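# Reseat stirrer, close cap, drop cell into stand

## Task

The stirred cell's cap cannot close because one stirrer arm is caught beneath the ridge inside the cell. Free it so the stirrer hangs level, resting on that ridge, and push the cap fully down. Then slide the cell into its stand, with the cap's flat edge toward the back, until the cell drops into place.

## Robot and tools

Robot: two UR7e-style arms, left_arm and right_arm. Each has a two-finger parallel gripper with a 50 mm maximum gap. The reported hand point lies between the finger pads, and the fingertips extend 17.5 mm past it along the gripper's +z, the direction the fingers point. The fingers open and close along the gripper's x axis. A camera block sticks out about 10 cm toward the gripper's -y and turns with it.

Frame: all positions, orientations, velocities and offsets use the scene frame. Its origin is at table height, midway between the arms. +x points out over the table, +z points up, and left_arm sits on the +y side. Camera image sides do not match the arm names. The measured bases are left_arm (+0.060, +0.322, 0) m and right_arm (+0.046, -0.446, 0) m, each yawed very slightly. Printed hand poses may be off by a few cm, more at long reach.

The 18-number row. Every motion command uses one row of 18 numbers, each in [-1, 1]. The first 9 are for left_arm and the last 9 for right_arm, even when only one arm moves. Each block of 9 is: dx, dy, dz, rx, ry, rz, gripper position, force_limit, speed. dx, dy, dz are an offset along the scene axes, where 1.0 = 0.6 m. rx, ry, rz form one rotation vector, where 1.0 = 180 degrees, turning about the hand's own position. These offsets are not poses. They count from that arm's Hand target at the start of the action or move, and every row in a list counts from that same start. Sending the same offset again moves the hand further. Six zeros re-command the current Hand target.

Gripper numbers: position +1 = fully open (50 mm), about -0.65 = pads touching, -1 = close until blocked (use this to grip). force_limit per pad: -1 ≈ 20 N, 0 ≈ 102 N, +1 ≈ 185 N. speed of the gap: -1 = 20 mm/s, 0 = 85 mm/s, +1 = 150 mm/s. Both start at +1. To leave a gripper alone, repeat its last three numbers, because 0 is a real command. New force or speed values apply only after the position number changes by 0.01 or more.

execute_actions(actions, cameras): actions is a list of actions. Each action is a table of up to 15 rows, one per 1/30 s step. A shorter table repeats its last row to fill 15 steps, and each action lasts 0.5 s. cameras takes a list of names, ["all"] or []. An empty actions list returns the full state plus images.

move(target, speed, blend, stop_force, zero, blocking, cameras): drives each hand along a straight line to the given offset. target is one 18-number row, or a list of up to 15 rows, all counted from the same starting Hand targets. speed is the top path speed in m/s, from 0.002 to 3.6 with default 0.25; rotation is capped at twice that in rad/s. It can be one value, or one per target. blend is the corner rounding in m for lists (0 = stop at each target). stop_force (3 to 120 N, shared by both arms) ends an arm's path when its wrist sensor feels that much push against the motion. Do not rely on it when the gripper rotates, or when leaving something it presses on. zero (default true) re-zeros before the move. blocking=false returns early but cannot be combined with stop_force. Moves last at least 0.5 s and at most 10 s, and do not avoid obstacles. The result adds a move: line with done, off_target, moving, held or fault, plus limits (paced = pose clipped, held = steps withheld).

wait(seconds 0 to 10) lets time pass with commands held. stop() brakes a running move. zoom_image(camera, region=[x0,y0,x1,y1]) enlarges a region of at most 504x504 px from the latest image of cam_high, cam_low, cam_left_wrist or cam_right_wrist (all 896x504). zero_wrist_force(arm) tares the wrist sensor. read_manual gives licence texts. finished_scene(scene) ends the scene for good; call it only when the result will hold without the robot.

Result lines: end_effector_position (m), end_effector_quat_wxyz, velocities, and Hand target (the last commanded pose after clipping; the next offsets count from it, and the hand may rest short of it). Tool commands shows gripper commands. object_status: 0 moving, 1 blocked while opening, 2 blocked while closing (a grip), 3 reached the setpoint or pads met (usually nothing held). The opening is about (250 - position_measured) x 0.202 mm. Joint torques include the arm's own weight. Wrist force and torque are given in the gripper's own axes, with a third line showing the peak since the last report. Step readings list hand positions during actions. Motor temperatures give a MOTOR HOT warning at 70 °C and a brake stop at 85 °C.

Cautions: each step, orientation commands are clipped to within 32 degrees of the current orientation. The arms are stiff, so aiming even slightly past a firm contact can trigger a fault. A joint torque over its limit (wrist joints 24.6 N m, others 132 N m) or an outside force near 150 N stops that arm for 10 s. Approach contacts slowly, with small overshoot or stop_force, and back off afterwards by commanding back past the gripper. Keep the arms apart: a clearance check may hold moves, and arm-to-arm presses can fail the scene. Avoid paths near an arm's own base. Never drop, throw or slam parts, and never let anything leave the table. Before lifting, confirm object_status 2, and keep objects centred between the pads.

Each tool is called by a JSON object that holds its "api" and its "payload".

## Session

{"api": "execute_actions", "payload": {"actions": []}}

Scene clock: 0.00 s.
left_arm: end_effector_position=(+0.1829, +0.9737, +0.1971) position_measured=3 object_status=3 end_effector_quat_wxyz=(-0.554, +0.818, +0.013, +0.151) | right_arm: end_effector_position=(+0.7108, -0.3982, +0.2078) position_measured=3 object_status=3 end_effector_quat_wxyz=(+0.068, +0.324, +0.894, +0.302)
Joint positions: left_arm=[1.139 -1.109 2.218 -3.897 -1.362 2.782] | right_arm=[3.263 -1.901 -1.74 -0.65 2.053 -0.678]
Joint velocities: within noise
Joint torques (N m): no reading
Motor temperatures (°C): left_arm=[43 29 33 39 43 45] | right_arm=[31 37 39 47 52 45]
Wrist force (N): no reading
Wrist torque (N m): no reading
Wrist force, peak (N): no reading
Hand target: left_arm +0.1829, +0.9737, +0.1971; -0.554, +0.818, +0.013, +0.151 | right_arm +0.7108, -0.3982, +0.2078; +0.068, +0.324, +0.894, +0.302
Tool commands: left_gripper/position=+1.0 left_gripper/force_limit=+1.0 left_gripper/speed=+1.0 right_gripper/position=+1.0 right_gripper/force_limit=+1.0 right_gripper/speed=+1.0

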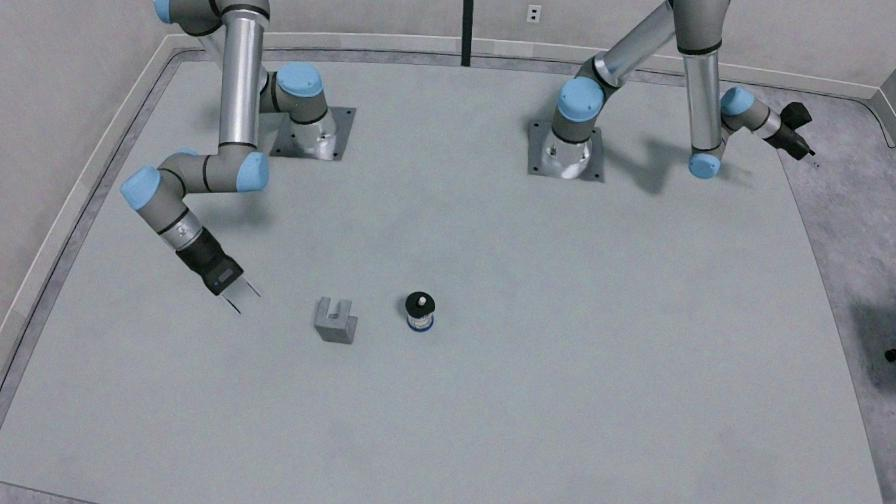

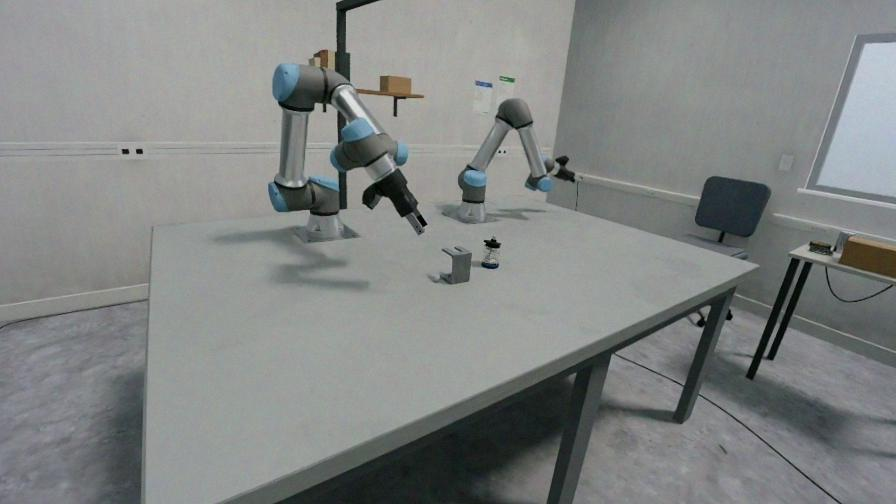

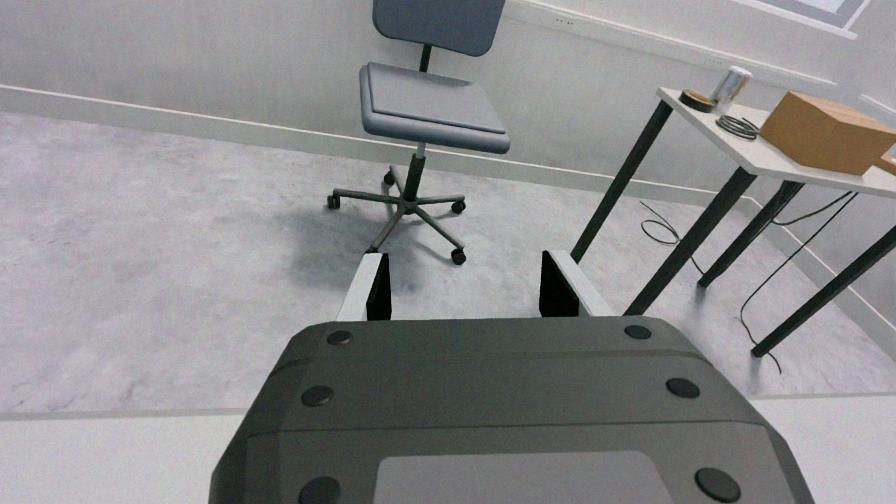

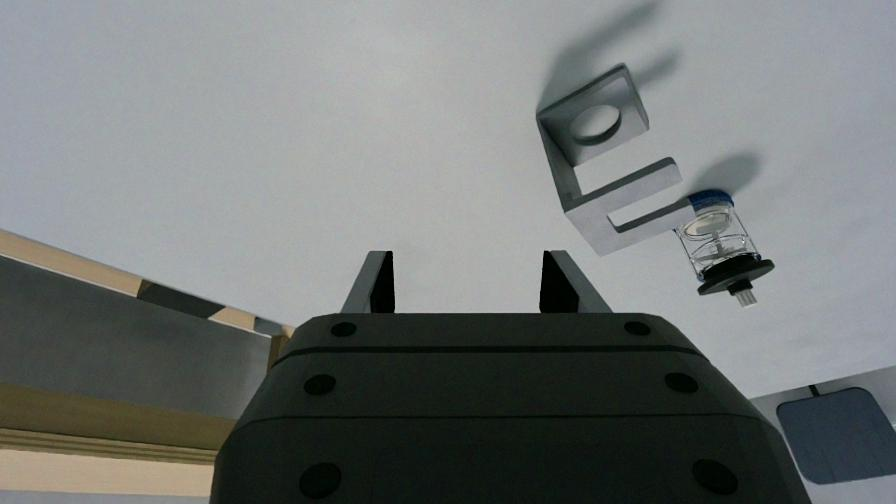

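{"api": "zoom_image", "payload": {"camera": "cam_right_wrist", "region": [500, 40, 820, 320]}}

{"api": "zoom_image", "payload": {"camera": "cam_high", "region": [290, 260, 490, 370]}}

{"api": "zoom_image", "payload": {"camera": "cam_low", "region": [400, 200, 540, 300]}}

Scaled by 1.575 from the camera's 896x504 image, which has a finer 1280x720 frame.

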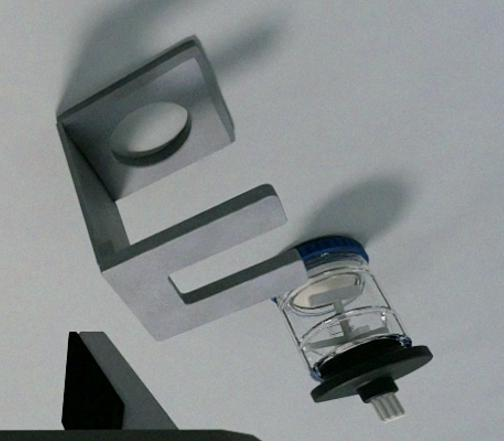

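Scaled by 2.520 from the camera's 896x504 image, which has a finer 1280x720 frame.

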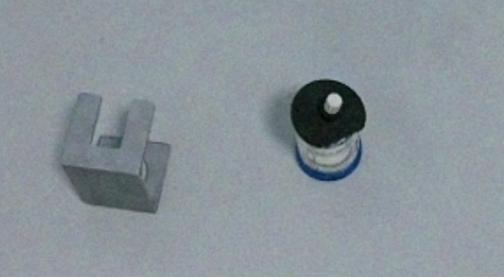

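Scaled by 3.600 from the camera's 896x504 image, which has a finer 1280x720 frame.

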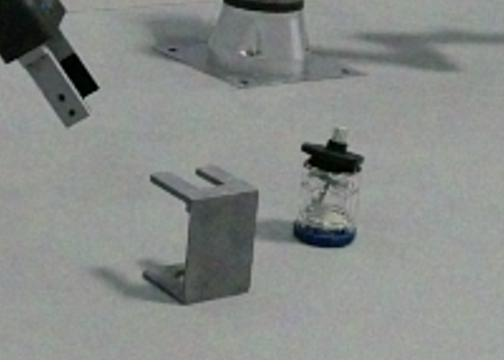

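{"api": "move", "payload": {"target": [0,0,0,0,0,0,1,1,1,-0.29,0.3958,-0.083,0,0,0,1,1,1], "speed": 0.25, "cameras": ["cam_right_wrist"]}}

Scene clock: 69.27 s.
left_arm: end_effector_position=(+0.1829, +0.9737, +0.1971) position_measured=3 object_status=3 end_effector_quat_wxyz=(-0.554, +0.818, +0.013, +0.151) | right_arm: end_effector_position=(+0.5369, -0.1608, +0.1581) position_measured=3 object_status=3 end_effector_quat_wxyz=(+0.068, +0.324, +0.894, +0.302)
Joint positions: left_arm=[1.139 -1.109 2.218 -3.897 -1.362 2.782] | right_arm=[3.847 -1.697 -2.215 -0.196 1.759 -0.14]
Joint torques (N m): left_arm=[1.45 -31.15 -15.08 -3.13 0.3 0.24] | right_arm=[8.6 37.46 9.65 6.61 -0.95 1.72]
Wrist force (N): left_arm=[0.1 0.2 0.0] | right_arm=[0.0 -0.2 0.4]
Wrist torque (N m): left_arm=[0.03 -0.01 0.00] | right_arm=[-0.03 -0.01 -0.08]
Wrist force, peak (N): left_arm=[0.3 -0.2 -0.2] | right_arm=[1.7 0.2 1.0]
Hand target: left_arm +0.1829, +0.9737, +0.1971; -0.554, +0.818, +0.013, +0.151 | right_arm +0.5368, -0.1608, +0.1580; +0.068, +0.324, +0.894, +0.302
Off the commanded pose: left_arm 0.000 m, 0 deg | right_arm 0.000 m, 0 deg.
move: done
camera_calibration:
cam_right_wrist: T_world_to_cam=[[-0.78735, 0.612395, 0.0710798, 0.519914], [0.382669, 0.395058, 0.835161, -0.2586], [0.483367, 0.684764, -0.545394, 0.0640299], [0, 0, 0, 1]] pos_world=[0.477363, -0.260076, 0.213939]
Images, in order (width x height): cam_right_wrist 896x504.

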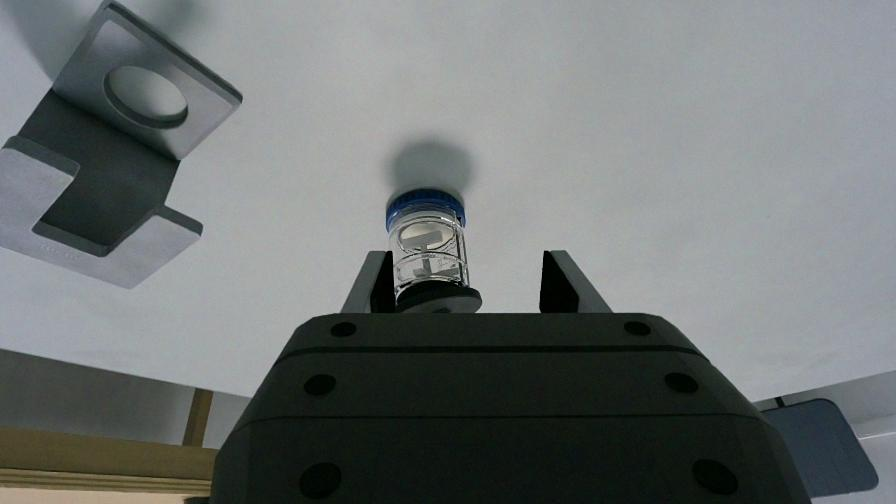

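{"api": "zoom_image", "payload": {"camera": "cam_right_wrist", "region": [360, 160, 510, 330]}}

{"api": "zoom_image", "payload": {"camera": "cam_right_wrist", "region": [0, 0, 300, 300]}}

Scaled by 2.965 from the camera's 896x504 image, which has a finer 1280x720 frame.

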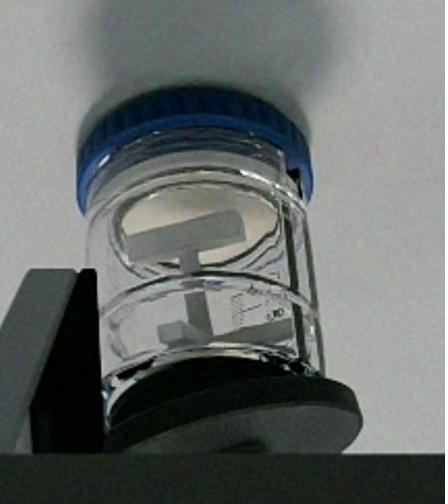

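Scaled by 1.680 from the camera's 896x504 image, which has a finer 1280x720 frame.

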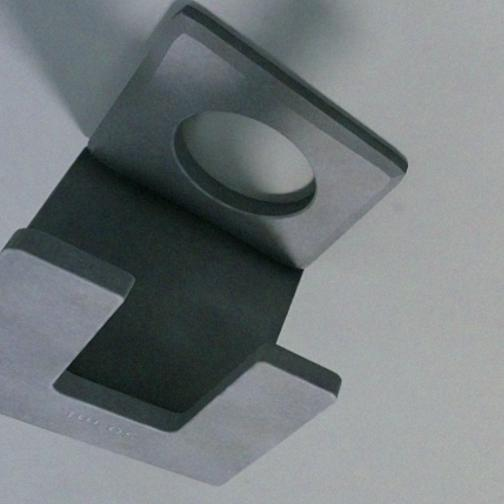

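{"api": "move", "payload": {"target": [0.4452,-0.3728,0.1715,0.1487,-0.0347,-0.4286,1,1,1,0,0,0,0,0,0,1,1,1], "speed": 0.35, "cameras": []}}

Scene clock: 146.97 s.
left_arm: end_effector_position=(+0.4500, +0.7500, +0.3000) position_measured=3 object_status=3 end_effector_quat_wxyz=(+0.500, -0.500, +0.500, -0.500) | right_arm: end_effector_position=(+0.5368, -0.1608, +0.1580) position_measured=3 object_status=3 end_effector_quat_wxyz=(+0.068, +0.324, +0.894, +0.302)
Joint positions: left_arm=[1.012 -1.042 2.039 -4.138 -2.542 3.141] | right_arm=[3.847 -1.697 -2.215 -0.196 1.759 -0.14]
Joint torques (N m): left_arm=[-7.37 -21.52 -22.95 0.32 -1.91 1.91] | right_arm=[9.63 38.35 9.84 6.86 -0.94 1.46]
Wrist force (N): left_arm=[-0.2 -0.5 0.7] | right_arm=[0.0 -0.3 0.3]
Wrist torque (N m): left_arm=[0.00 0.10 0.06] | right_arm=[-0.05 0.00 -0.08]
Wrist force, peak (N): left_arm=[0.0 -0.5 1.7] | right_arm=[0.0 -0.4 0.5]
Hand target: left_arm +0.4500, +0.7500, +0.3000; +0.500, -0.500, +0.500, -0.500 | right_arm +0.5368, -0.1608, +0.1580; +0.068, +0.324, +0.894, +0.302
Off the commanded pose: left_arm 0.000 m, 0 deg | right_arm 0.000 m, 0 deg.
move: done
No camera images: "cameras" was empty.

{"api": "move", "payload": {"target": [0.25,-0.55,-0.083,0,0,-0.333,1,1,1,0,0,0,0,0,0,1,1,1], "speed": 0.35, "cameras": []}}

{"api": "move", "payload": {"target": [0.0167,-0.5333,-0.3,0,0,-0.167,1,1,1,0,0,0,0,0,0,1,1,1], "speed": 0.3, "cameras": ["cam_left_wrist", "cam_high"]}}

Scene clock: 153.43 s.
left_arm: end_effector_position=(+0.5303, +0.5703, +0.2728) position_measured=3 object_status=3 end_effector_quat_wxyz=(+0.338, -0.339, +0.621, -0.621) | right_arm: end_effector_position=(+0.5368, -0.1608, +0.1580) position_measured=3 object_status=3 end_effector_quat_wxyz=(+0.068, +0.324, +0.894, +0.302)
Joint positions: left_arm=[0.743 -0.96 1.995 -4.176 -2.845 3.143] | right_arm=[3.847 -1.697 -2.215 -0.196 1.759 -0.14]
Joint torques (N m): left_arm=[9.84 -48.18 -7.24 -2.19 2.35 -1.58] | right_arm=[10.12 38.43 10.92 6.94 -0.98 1.62]
Wrist force (N): left_arm=[-0.4 -0.4 0.3] | right_arm=[-0.1 -0.2 0.2]
Wrist torque (N m): left_arm=[0.01 0.12 0.07] | right_arm=[-0.03 0.01 -0.08]
Wrist force, peak (N): left_arm=[2.5 0.9 9.3] | right_arm=[-0.2 -0.5 0.3]
Hand target: left_arm +0.5303, +0.5705, +0.2728; +0.339, -0.339, +0.621, -0.621 (not the last commanded pose) | right_arm +0.5368, -0.1608, +0.1580; +0.068, +0.324, +0.894, +0.302
Off the commanded pose: left_arm 0.167 m, 27 deg | right_arm 0.000 m, 0 deg.
move: held (left_arm; a check stopped the path); limits=held
pose unreachable (left arm): on one or more control steps of this call, first in action 0 (counted from 0), this arm could not follow its commanded pose, so it was not sent that pose on those steps. It may still have moved: this result reports where it is.
cause: moving toward the commanded pose would bring two parts of the arm too close to each other (its gripper and another part of the arm, with joints 4 (wrist 1) to 6 (wrist 3) between them, 5 mm apart when it was first held).
No camera images: "cameras" was empty.

Scene clock: 154.07 s.
left_arm: end_effector_position=(+0.5305, +0.5633, +0.2688) position_measured=3 object_status=3 end_effector_quat_wxyz=(+0.335, -0.335, +0.623, -0.623) | right_arm: end_effector_position=(+0.5368, -0.1608, +0.1580) position_measured=3 object_status=3 end_effector_quat_wxyz=(+0.068, +0.324, +0.894, +0.302)
Joint positions: left_arm=[0.733 -0.955 2.004 -4.189 -2.846 3.144] | right_arm=[3.847 -1.697 -2.215 -0.196 1.759 -0.14]
Joint torques (N m): left_arm=[10.54 -47.51 -21.77 1.26 2.13 -1.89] | right_arm=[9.09 39.07 9.78 6.83 -0.8 1.43]
Wrist force (N): left_arm=[-0.3 -0.3 0.3] | right_arm=[0.0 -0.3 0.3]
Wrist torque (N m): left_arm=[0.03 0.11 0.27] | right_arm=[-0.05 0.00 -0.08]
Wrist force, peak (N): left_arm=[2.6 2.6 4.2] | right_arm=[-0.1 -0.4 0.4]
Hand target: left_arm +0.5305, +0.5634, +0.2689; +0.335, -0.335, +0.623, -0.623 (not the last commanded pose) | right_arm +0.5368, -0.1608, +0.1580; +0.068, +0.324, +0.894, +0.302
Off the commanded pose: left_arm 0.359 m, 29 deg | right_arm 0.000 m, 0 deg.
move: held (left_arm; a check stopped the path); limits=held
pose unreachable (left arm): on one or more control steps of this call, first in action 0 (counted from 0), this arm could not follow its commanded pose, so it was not sent that pose on those steps. It may still have moved: this result reports where it is.
cause: moving toward the commanded pose would bring two parts of the arm too close to each other (its gripper and another part of the arm, with joints 4 (wrist 1) to 6 (wrist 3) between them, 4 mm apart when it was first held).
camera_calibration:
cam_left_wrist: T_world_to_cam=[[-0.573814, -0.818956, -0.00705733, 0.770412], [-0.282517, 0.206023, -0.936877, 0.300475], [0.768715, -0.535599, -0.349588, 0.123356], [0, 0, 0, 1]] pos_world=[0.432136, 0.635098, 0.330069]
Images, in order (width x height): cam_high 896x504, cam_left_wrist 896x504.

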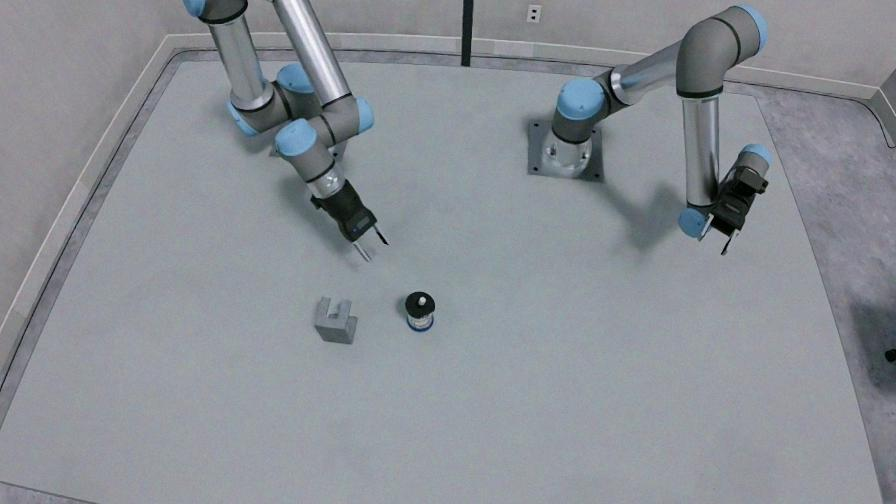

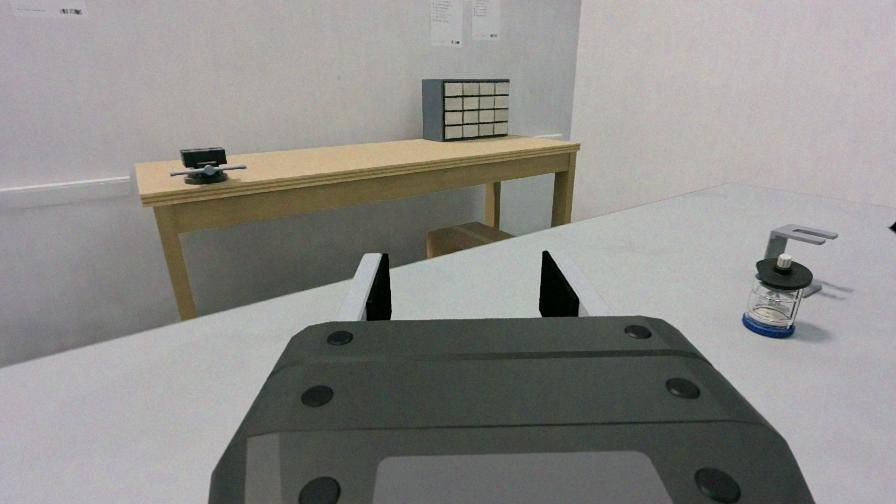

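{"api": "move", "payload": {"target": [[0.049,-0.3555,-0.0815,0,0,0,1,1,1,0,0,0,0,0,0,1,1,1],[0.0458,-0.7788,-0.3315,0,0,-0.203,1,1,1,0,0,0,0,0,0,1,1,1]], "speed": 0.3, "blend": [0.05,0], "cameras": ["cam_left_wrist", "cam_high"]}}

Scene clock: 180.17 s.
left_arm: end_effector_position=(+0.5561, +0.2422, +0.1563) position_measured=3 object_status=3 end_effector_quat_wxyz=(+0.245, -0.247, +0.664, -0.662) | right_arm: end_effector_position=(+0.5368, -0.1608, +0.1580) position_measured=3 object_status=3 end_effector_quat_wxyz=(+0.068, +0.324, +0.894, +0.302)
Joint positions: left_arm=[-0.011 -0.742 2.295 -4.688 -2.38 3.146] | right_arm=[3.847 -1.697 -2.215 -0.196 1.759 -0.14]
Joint torques (N m): left_arm=[1.1 -31.46 -4.07 -1.63 0.07 0.05] | right_arm=[8.7 37.84 10.21 6.91 -0.94 1.29]
Wrist force (N): left_arm=[-0.2 0.2 0.5] | right_arm=[-0.2 -0.3 0.3]
Wrist torque (N m): left_arm=[0.10 0.10 0.23] | right_arm=[-0.05 0.02 -0.08]
Wrist force, peak (N): left_arm=[-0.2 8.1 4.2] | right_arm=[0.0 -0.5 0.5]
Hand target: left_arm +0.5561, +0.2422, +0.1563; +0.245, -0.247, +0.664, -0.662 (not the last commanded pose) | right_arm +0.5368, -0.1608, +0.1580; +0.068, +0.324, +0.894, +0.302
Tool commands: left_gripper/position=+1.0 left_gripper/force_limit=+1.0 left_gripper/speed=+1.0 right_gripper/position=+1.0 right_gripper/force_limit=+1.0 right_gripper/speed=+1.0
Off the commanded pose: left_arm 0.170 m, 21 deg | right_arm 0.000 m, 0 deg.
FORCE FAULT: contact force on the left arm reached its limit, and that arm stopped. The contact can be on any part of that arm, not only on its tool. That arm's remaining commands of this call were not run. That arm is still stopped at the end of this call. That arm stays stopped for about 10 more seconds. Until then a move that you send moves the other arm only, and its call returns only when the move has ended. Once the stop has ended, the next robot result says so. If the stop ends while you think or write, that arm runs what you send next, counted from a new Hand target: where the arm stands when the stop ends. While its stop runs, that arm takes no new command, but its gripper still runs the gripper command that each later call begins with. Until it ends, the stop uses up actions while you think or wait. An arm that is not stopped still takes commands.
move: fault (left_arm); path passed 1 of 2 targets
camera_calibration:
cam_left_wrist: T_world_to_cam=[[-0.775762, -0.630985, -0.00718923, 0.588112], [-0.217519, 0.278088, -0.935603, 0.214628], [0.59235, -0.724241, -0.352981, 0.0366767], [0, 0, 0, 1]] pos_world=[0.481195, 0.337967, 0.217981]
Images, in order (width x height): cam_high 896x504, cam_left_wrist 896x504.

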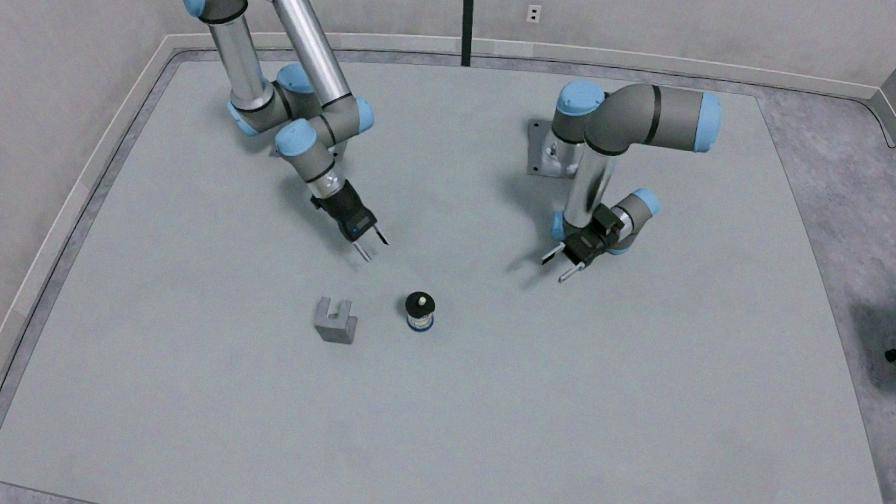

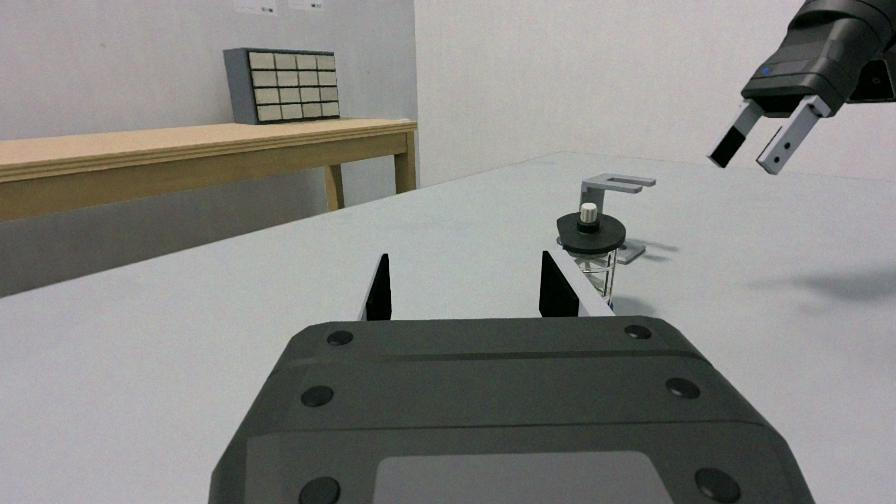

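{"api": "wait", "payload": {"seconds": 0.2}}

Scene clock: 204.70 s.
left_arm: end_effector_position=(+0.5561, +0.2422, +0.1563) position_measured=3 object_status=3 end_effector_quat_wxyz=(+0.245, -0.247, +0.664, -0.662) | right_arm: end_effector_position=(+0.5368, -0.1608, +0.1580) position_measured=3 object_status=3 end_effector_quat_wxyz=(+0.068, +0.324, +0.894, +0.302)
Joint positions: left_arm=[-0.011 -0.742 2.295 -4.688 -2.38 3.146] | right_arm=[3.847 -1.697 -2.215 -0.196 1.759 -0.14]
Joint torques (N m): left_arm=[0.84 -32.11 -3.01 -1.58 0.23 0.09] | right_arm=[9.47 38.77 10.06 6.76 -0.81 1.38]
Wrist force (N): left_arm=[-0.4 0.2 0.3] | right_arm=[-0.1 -0.3 0.5]
Wrist torque (N m): left_arm=[0.10 0.13 0.23] | right_arm=[-0.04 0.01 -0.08]
Wrist force, peak (N): left_arm=[-0.5 0.4 0.7] | right_arm=[-0.1 -0.4 0.7]
Hand target: left_arm +0.5561, +0.2422, +0.1563; +0.245, -0.247, +0.664, -0.662 (not the last commanded pose) | right_arm +0.5368, -0.1608, +0.1580; +0.068, +0.324, +0.894, +0.302
Tool commands: left_gripper/position=+1.0 left_gripper/force_limit=+1.0 left_gripper/speed=+1.0 right_gripper/position=+1.0 right_gripper/force_limit=+1.0 right_gripper/speed=+1.0
Off the commanded pose: left_arm 0.170 m, 21 deg | right_arm 0.000 m, 0 deg.
FORCE FAULT, CONTINUED: the left arm's stop, for the force fault that an earlier result reported, is over. The rest of the stop counts as 19 of the actions that you can send in this scene. During its stop the left arm's controller moved it back a little. That arm's target is now where it stood when the stop ended, not its last command. That arm accepts commands again.
wait: 0.20 s; at rest from the start

{"api": "move", "payload": {"target": [[0,0,0.15,0.04,0.025,-0.04,1,1,1,0,0,0,0,0,0,1,1,1],[0.005,-0.249,0.053,0.0855,0.0498,-0.1142,1,1,1,0,0,0,0,0,0,1,1,1]], "speed": 0.2, "blend": [0.04,0], "cameras": ["cam_left_wrist"]}}

Scene clock: 208.83 s.
left_arm: end_effector_position=(+0.5590, +0.0929, +0.1881) position_measured=3 object_status=3 end_effector_quat_wxyz=(+0.102, -0.140, +0.797, -0.579) | right_arm: end_effector_position=(+0.5368, -0.1608, +0.1580) position_measured=3 object_status=3 end_effector_quat_wxyz=(+0.068, +0.324, +0.894, +0.302)
Joint positions: left_arm=[-0.28 -1.097 2.267 -3.831 -2.412 3.513] | right_arm=[3.847 -1.697 -2.215 -0.196 1.759 -0.14]
Joint torques (N m): left_arm=[-7.95 -17.89 -18.28 -1.25 1.51 1.65] | right_arm=[9.73 37.6 11.74 7.1 -0.79 1.47]
Wrist force (N): left_arm=[0.0 -0.3 0.2] | right_arm=[-0.1 -0.3 0.3]
Wrist torque (N m): left_arm=[-0.01 0.08 0.00] | right_arm=[-0.05 0.01 -0.08]
Wrist force, peak (N): left_arm=[-0.1 2.0 0.6] | right_arm=[0.1 -0.4 0.6]
Hand target: left_arm +0.5591, +0.0928, +0.1881; +0.102, -0.140, +0.797, -0.579 | right_arm +0.5368, -0.1608, +0.1580; +0.068, +0.324, +0.894, +0.302
Off the commanded pose: left_arm 0.000 m, 0 deg | right_arm 0.000 m, 0 deg.
move: done
camera_calibration:
cam_left_wrist: T_world_to_cam=[[-0.949098, -0.314981, 0.000798747, 0.562472], [-0.196104, 0.588909, -0.784047, 0.217243], [0.246489, -0.744294, -0.620701, 0.183644], [0, 0, 0, 1]] pos_world=[0.531177, 0.185917, 0.283868]
Images, in order (width x height): cam_left_wrist 896x504.

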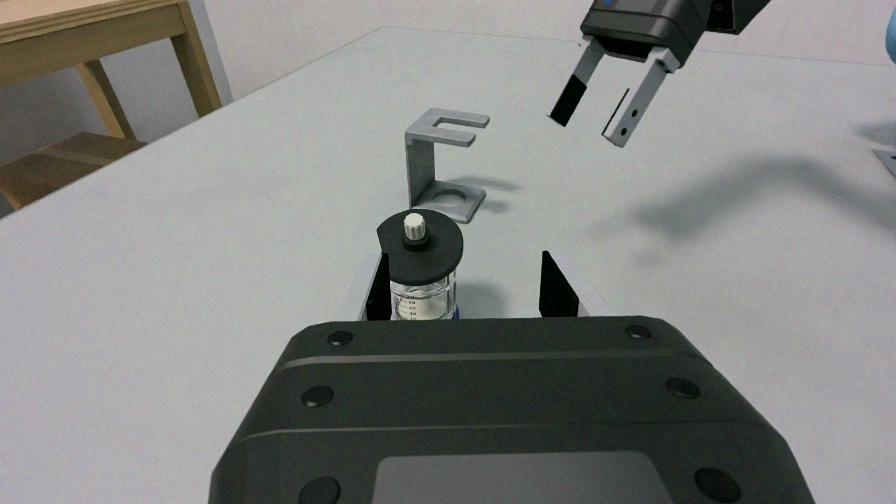

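{"api": "zoom_image", "payload": {"camera": "cam_left_wrist", "region": [350, 90, 530, 330]}}

Scaled by 2.100 from the camera's 896x504 image, which has a finer 1280x720 frame.

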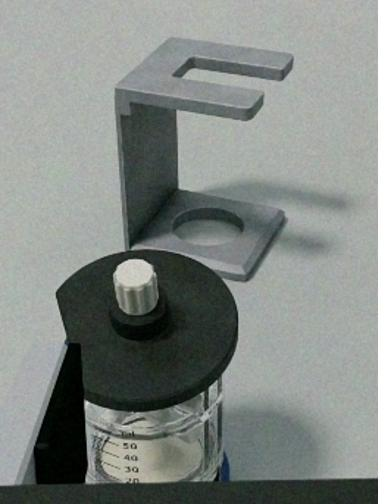

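{"api": "move", "payload": {"target": [[0,0,0,0,0,0,1,1,1,0.04,0.06,0.12,-0.04,0.06,-0.09,1,1,1],[0,0,0,0,0,0,1,1,1,0.130,0.193,0.1367,-0.1105,0.1747,-0.2692,1,1,1]], "speed": 0.2, "blend": [0.03,0], "cameras": ["cam_left_wrist", "cam_right_wrist", "cam_high"]}}

Scene clock: 242.10 s.
left_arm: end_effector_position=(+0.5591, +0.0928, +0.1881) position_measured=3 object_status=3 end_effector_quat_wxyz=(+0.102, -0.140, +0.797, -0.579) | right_arm: end_effector_position=(+0.6148, -0.0450, +0.2400) position_measured=3 object_status=3 end_effector_quat_wxyz=(+0.000, +0.707, +0.707, +0.000)
Joint positions: left_arm=[-0.28 -1.097 2.267 -3.83 -2.412 3.513] | right_arm=[3.978 -2.044 -1.203 -1.466 1.57 0.807]
Joint torques (N m): left_arm=[-8.33 -19.3 -21.38 -0.95 1.25 2] | right_arm=[-8.19 36.35 41.17 0.64 1.46 1.83]
Wrist force (N): left_arm=[-0.2 0.0 0.2] | right_arm=[0.4 0.1 1.2]
Wrist torque (N m): left_arm=[0.03 0.10 0.01] | right_arm=[-0.18 -0.07 -0.09]
Wrist force, peak (N): left_arm=[-0.3 0.1 0.6] | right_arm=[-0.2 -1.5 0.7]
Hand target: left_arm +0.5591, +0.0928, +0.1881; +0.102, -0.140, +0.797, -0.579 | right_arm +0.6148, -0.0450, +0.2401; +0.000, +0.707, +0.707, +0.000
Off the commanded pose: left_arm 0.000 m, 0 deg | right_arm 0.000 m, 0 deg.
move: done
camera_calibration:
cam_left_wrist: T_world_to_cam=[[-0.949169, -0.314765, 0.00081901, 0.562497], [-0.196033, 0.589095, -0.783924, 0.217274], [0.24627, -0.744237, -0.620856, 0.183621], [0, 0, 0, 1]] pos_world=[0.531278, 0.185717, 0.283868]
cam_right_wrist: T_world_to_cam=[[-0.0100088, 0.999944, 0.00349263, 0.0602789], [0.933681, 0.0080951, 0.358015, -0.644336], [0.357966, 0.00684431, -0.933709, 0.131584], [0, 0, 0, 1]] pos_world=[0.555105, -0.0559602, 0.353333]
Images, in order (width x height): cam_high 896x504, cam_left_wrist 896x504, cam_right_wrist 896x504.

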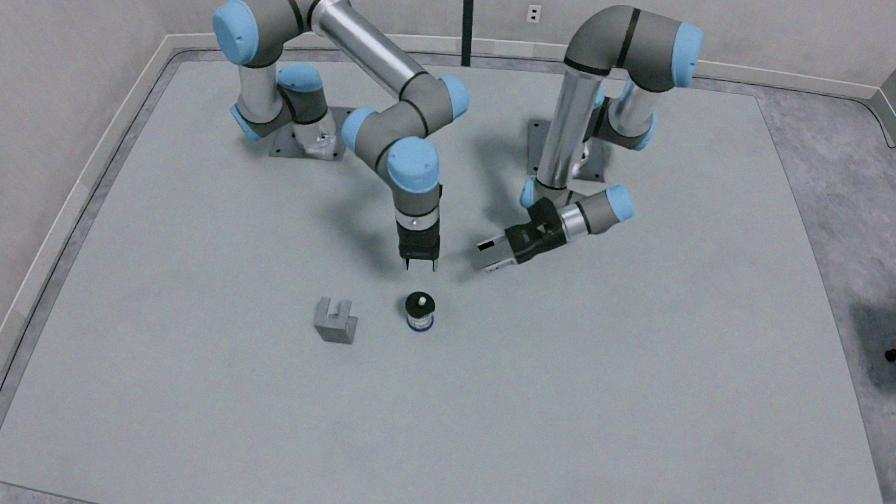

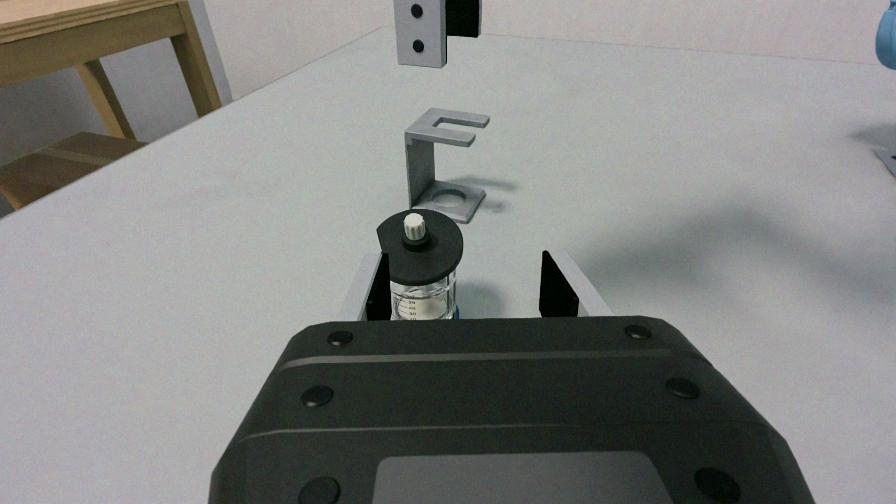

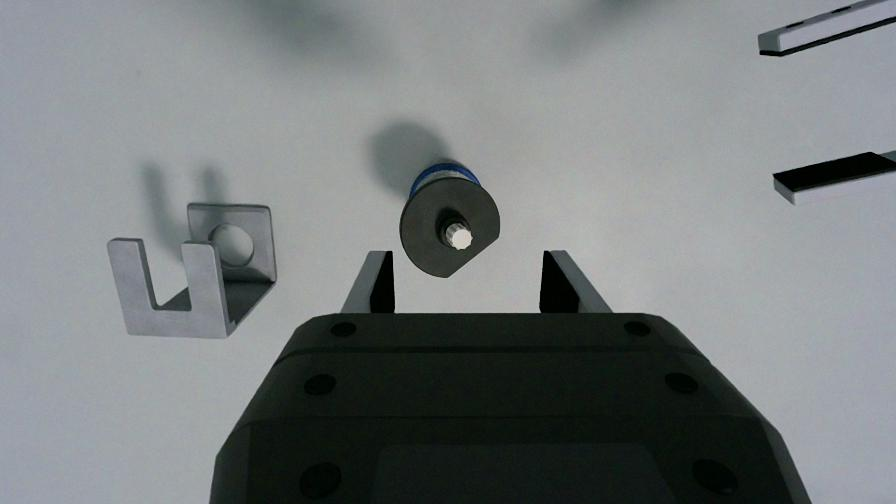

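{"api": "zoom_image", "payload": {"camera": "cam_right_wrist", "region": [370, 140, 530, 300]}}

{"api": "zoom_image", "payload": {"camera": "cam_right_wrist", "region": [90, 180, 300, 350]}}

Scaled by 3.150 from the camera's 896x504 image, which has a finer 1280x720 frame.

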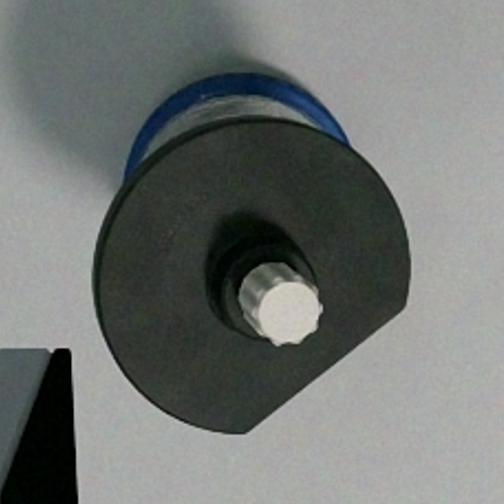

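Scaled by 2.400 from the camera's 896x504 image, which has a finer 1280x720 frame.

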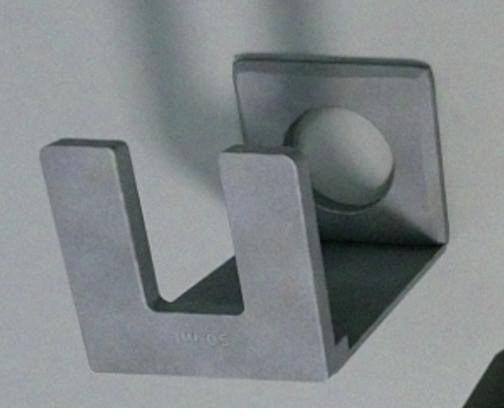

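{"api": "zoom_image", "payload": {"camera": "cam_left_wrist", "region": [370, 200, 470, 320]}}

Scaled by 4.200 from the camera's 896x504 image, which has a finer 1280x720 frame.

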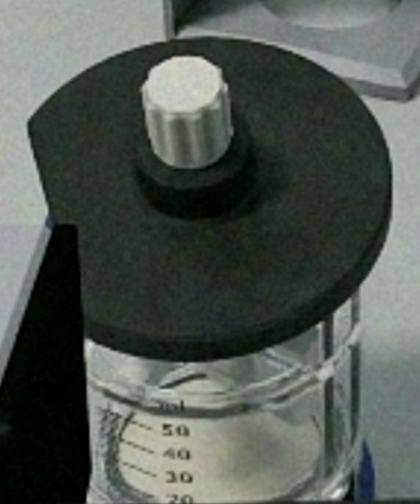

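{"api": "move", "payload": {"target": [0.0342,0.0553,-0.0517,0,0,0,1,1,1,0.0353,0.0208,-0.125,-0.0667,0,0,1,1,1], "speed": 0.15, "cameras": ["cam_left_wrist", "cam_right_wrist"]}}

Scene clock: 294.50 s.
left_arm: end_effector_position=(+0.5796, +0.1259, +0.1571) position_measured=3 object_status=3 end_effector_quat_wxyz=(+0.102, -0.140, +0.797, -0.579) | right_arm: end_effector_position=(+0.6360, -0.0325, +0.1651) position_measured=3 object_status=3 end_effector_quat_wxyz=(+0.074, +0.703, +0.703, -0.074)
Joint positions: left_arm=[-0.188 -0.998 2.218 -3.826 -2.493 3.584] | right_arm=[4.019 -2.218 -1.095 -1.558 1.432 0.86]
Joint torques (N m): left_arm=[9.87 -20.54 -19.6 -1.16 -2.88 1.77] | right_arm=[9.16 45.41 40.05 0.23 -1.56 1.53]
Wrist force (N): left_arm=[0.0 -0.1 0.1] | right_arm=[1.0 0.0 1.6]
Wrist torque (N m): left_arm=[0.01 0.13 -0.04] | right_arm=[-0.18 -0.11 -0.06]
Wrist force, peak (N): left_arm=[0.0 -0.8 0.4] | right_arm=[1.6 -0.1 2.6]
Hand target: left_arm +0.5796, +0.1260, +0.1570; +0.102, -0.140, +0.797, -0.579 | right_arm +0.6360, -0.0325, +0.1651; +0.074, +0.703, +0.703, -0.074
Off the commanded pose: left_arm 0.000 m, 0 deg | right_arm 0.000 m, 0 deg.
move: done
camera_calibration:
cam_left_wrist: T_world_to_cam=[[-0.949169, -0.314765, 0.00081801, 0.592431], [-0.196013, 0.589037, -0.783973, 0.177447], [0.246286, -0.744283, -0.620794, 0.184021], [0, 0, 0, 1]] pos_world=[0.551777, 0.218917, 0.252868]
cam_right_wrist: T_world_to_cam=[[-0.00991777, 0.978845, -0.204364, 0.0817707], [0.933727, 0.0822039, 0.34842, -0.633349], [0.357848, -0.187364, -0.914789, 0.0446613], [0, 0, 0, 1]] pos_world=[0.576204, -0.019609, 0.278238]
Images, in order (width x height): cam_left_wrist 896x504, cam_right_wrist 896x504.

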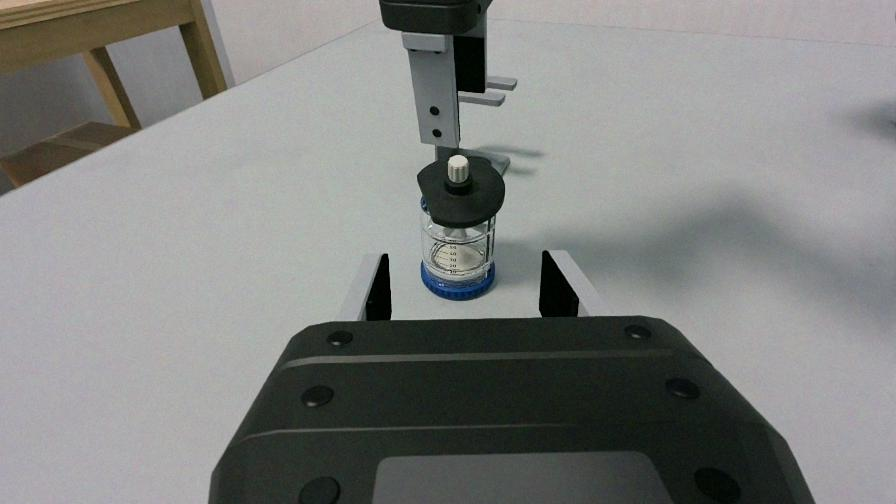

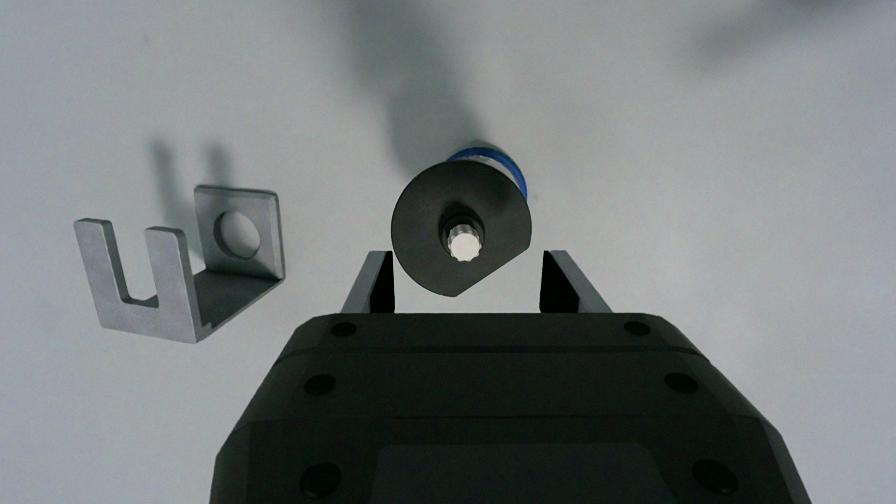

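{"api": "zoom_image", "payload": {"camera": "cam_left_wrist", "region": [395, 130, 525, 310]}}

{"api": "zoom_image", "payload": {"camera": "cam_right_wrist", "region": [370, 130, 570, 320]}}

Scaled by 2.800 from the camera's 896x504 image, which has a finer 1280x720 frame.

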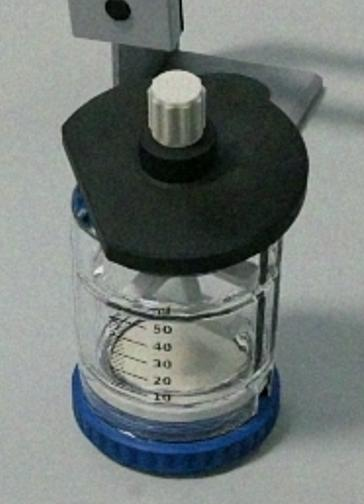

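Scaled by 2.520 from the camera's 896x504 image, which has a finer 1280x720 frame.

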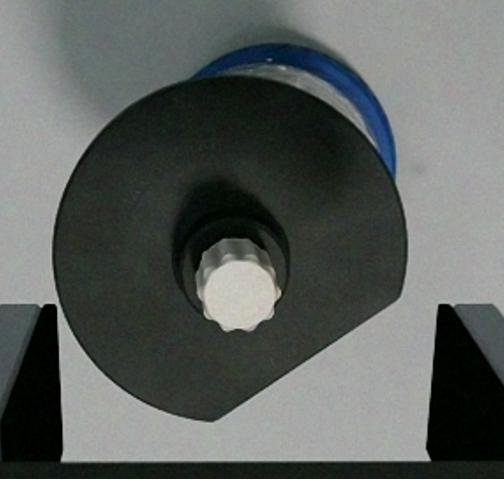

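{"api": "move", "payload": {"target": [0,0,0,0,0,0,1,1,1,-0.0035,0.0013,-0.0288,-0.0283,-0.028,0,1,1,1], "speed": 0.1, "cameras": ["cam_left_wrist", "cam_right_wrist"]}}

{"api": "zoom_image", "payload": {"camera": "cam_left_wrist", "region": [395, 60, 535, 310]}}

{"api": "zoom_image", "payload": {"camera": "cam_right_wrist", "region": [370, 130, 570, 320]}}

Scene clock: 331.47 s.
left_arm: end_effector_position=(+0.5796, +0.1260, +0.1570) position_measured=3 object_status=3 end_effector_quat_wxyz=(+0.102, -0.140, +0.797, -0.579) | right_arm: end_effector_position=(+0.6339, -0.0317, +0.1478) position_measured=3 object_status=3 end_effector_quat_wxyz=(+0.136, +0.702, +0.695, -0.074)
Joint positions: left_arm=[-0.188 -0.997 2.217 -3.826 -2.493 3.584] | right_arm=[4.064 -2.221 -1.148 -1.527 1.317 0.926]
Joint torques (N m): left_arm=[9.97 -20 -19.44 -0.98 -2.94 1.77] | right_arm=[8.96 43.95 14.71 5.37 -1.63 1.54]
Wrist force (N): left_arm=[-0.1 -0.2 0.3] | right_arm=[1.3 -0.4 1.5]
Wrist torque (N m): left_arm=[0.00 0.14 -0.04] | right_arm=[-0.22 -0.13 -0.07]
Wrist force, peak (N): left_arm=[0.0 -0.4 0.4] | right_arm=[1.5 -0.6 1.7]
Hand target: left_arm +0.5796, +0.1260, +0.1570; +0.102, -0.140, +0.797, -0.579 | right_arm +0.6339, -0.0317, +0.1478; +0.136, +0.702, +0.695, -0.075
Off the commanded pose: left_arm 0.000 m, 0 deg | right_arm 0.000 m, 0 deg.
move: done
camera_calibration:
cam_left_wrist: T_world_to_cam=[[-0.949169, -0.314765, 0.00081901, 0.592431], [-0.196033, 0.589095, -0.783924, 0.177355], [0.24627, -0.744237, -0.620856, 0.183973], [0, 0, 0, 1]] pos_world=[0.551778, 0.218917, 0.252768]
cam_right_wrist: T_world_to_cam=[[0.0118424, 0.956799, -0.290509, 0.075679], [0.89996, 0.116426, 0.420139, -0.613592], [0.435811, -0.266422, -0.859702, -0.0304086], [0, 0, 0, 1]] pos_world=[0.564565, -0.009073, 0.253637]
Images, in order (width x height): cam_left_wrist 896x504, cam_right_wrist 896x504.

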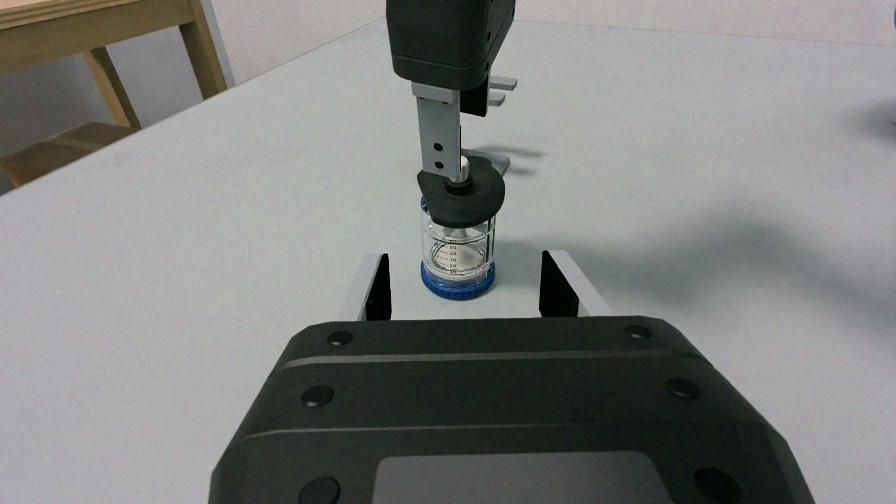

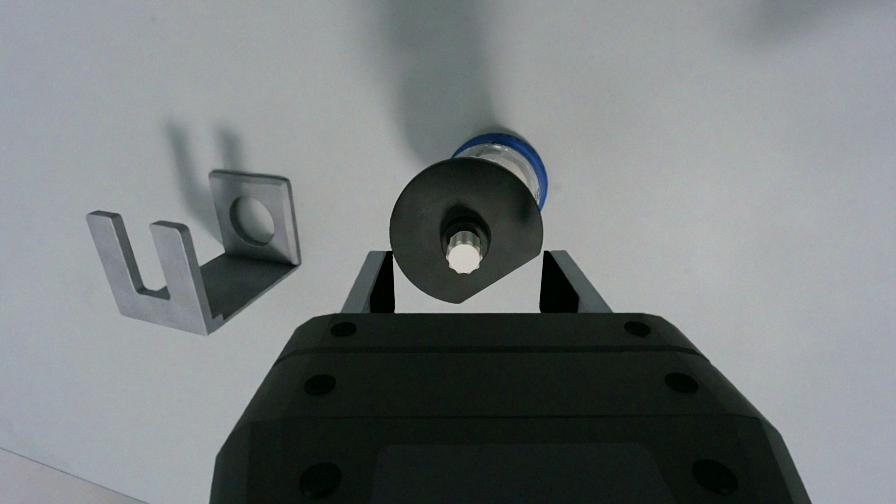

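Scaled by 2.016 from the camera's 896x504 image, which has a finer 1280x720 frame.

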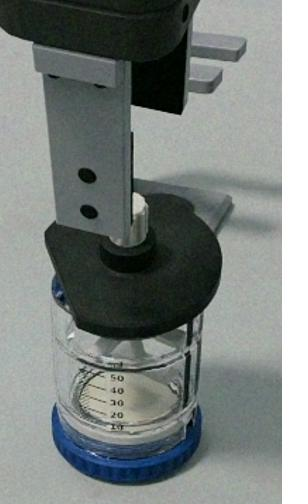

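Scaled by 2.520 from the camera's 896x504 image, which has a finer 1280x720 frame.

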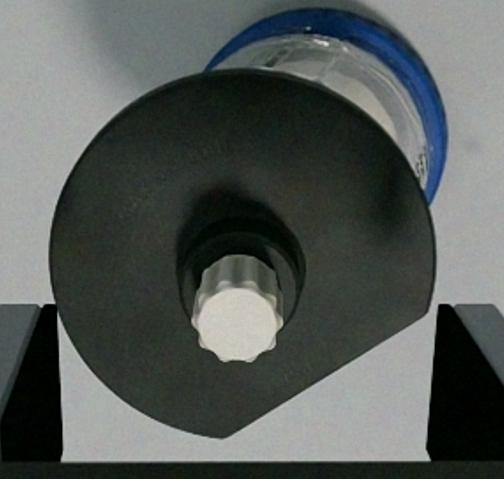

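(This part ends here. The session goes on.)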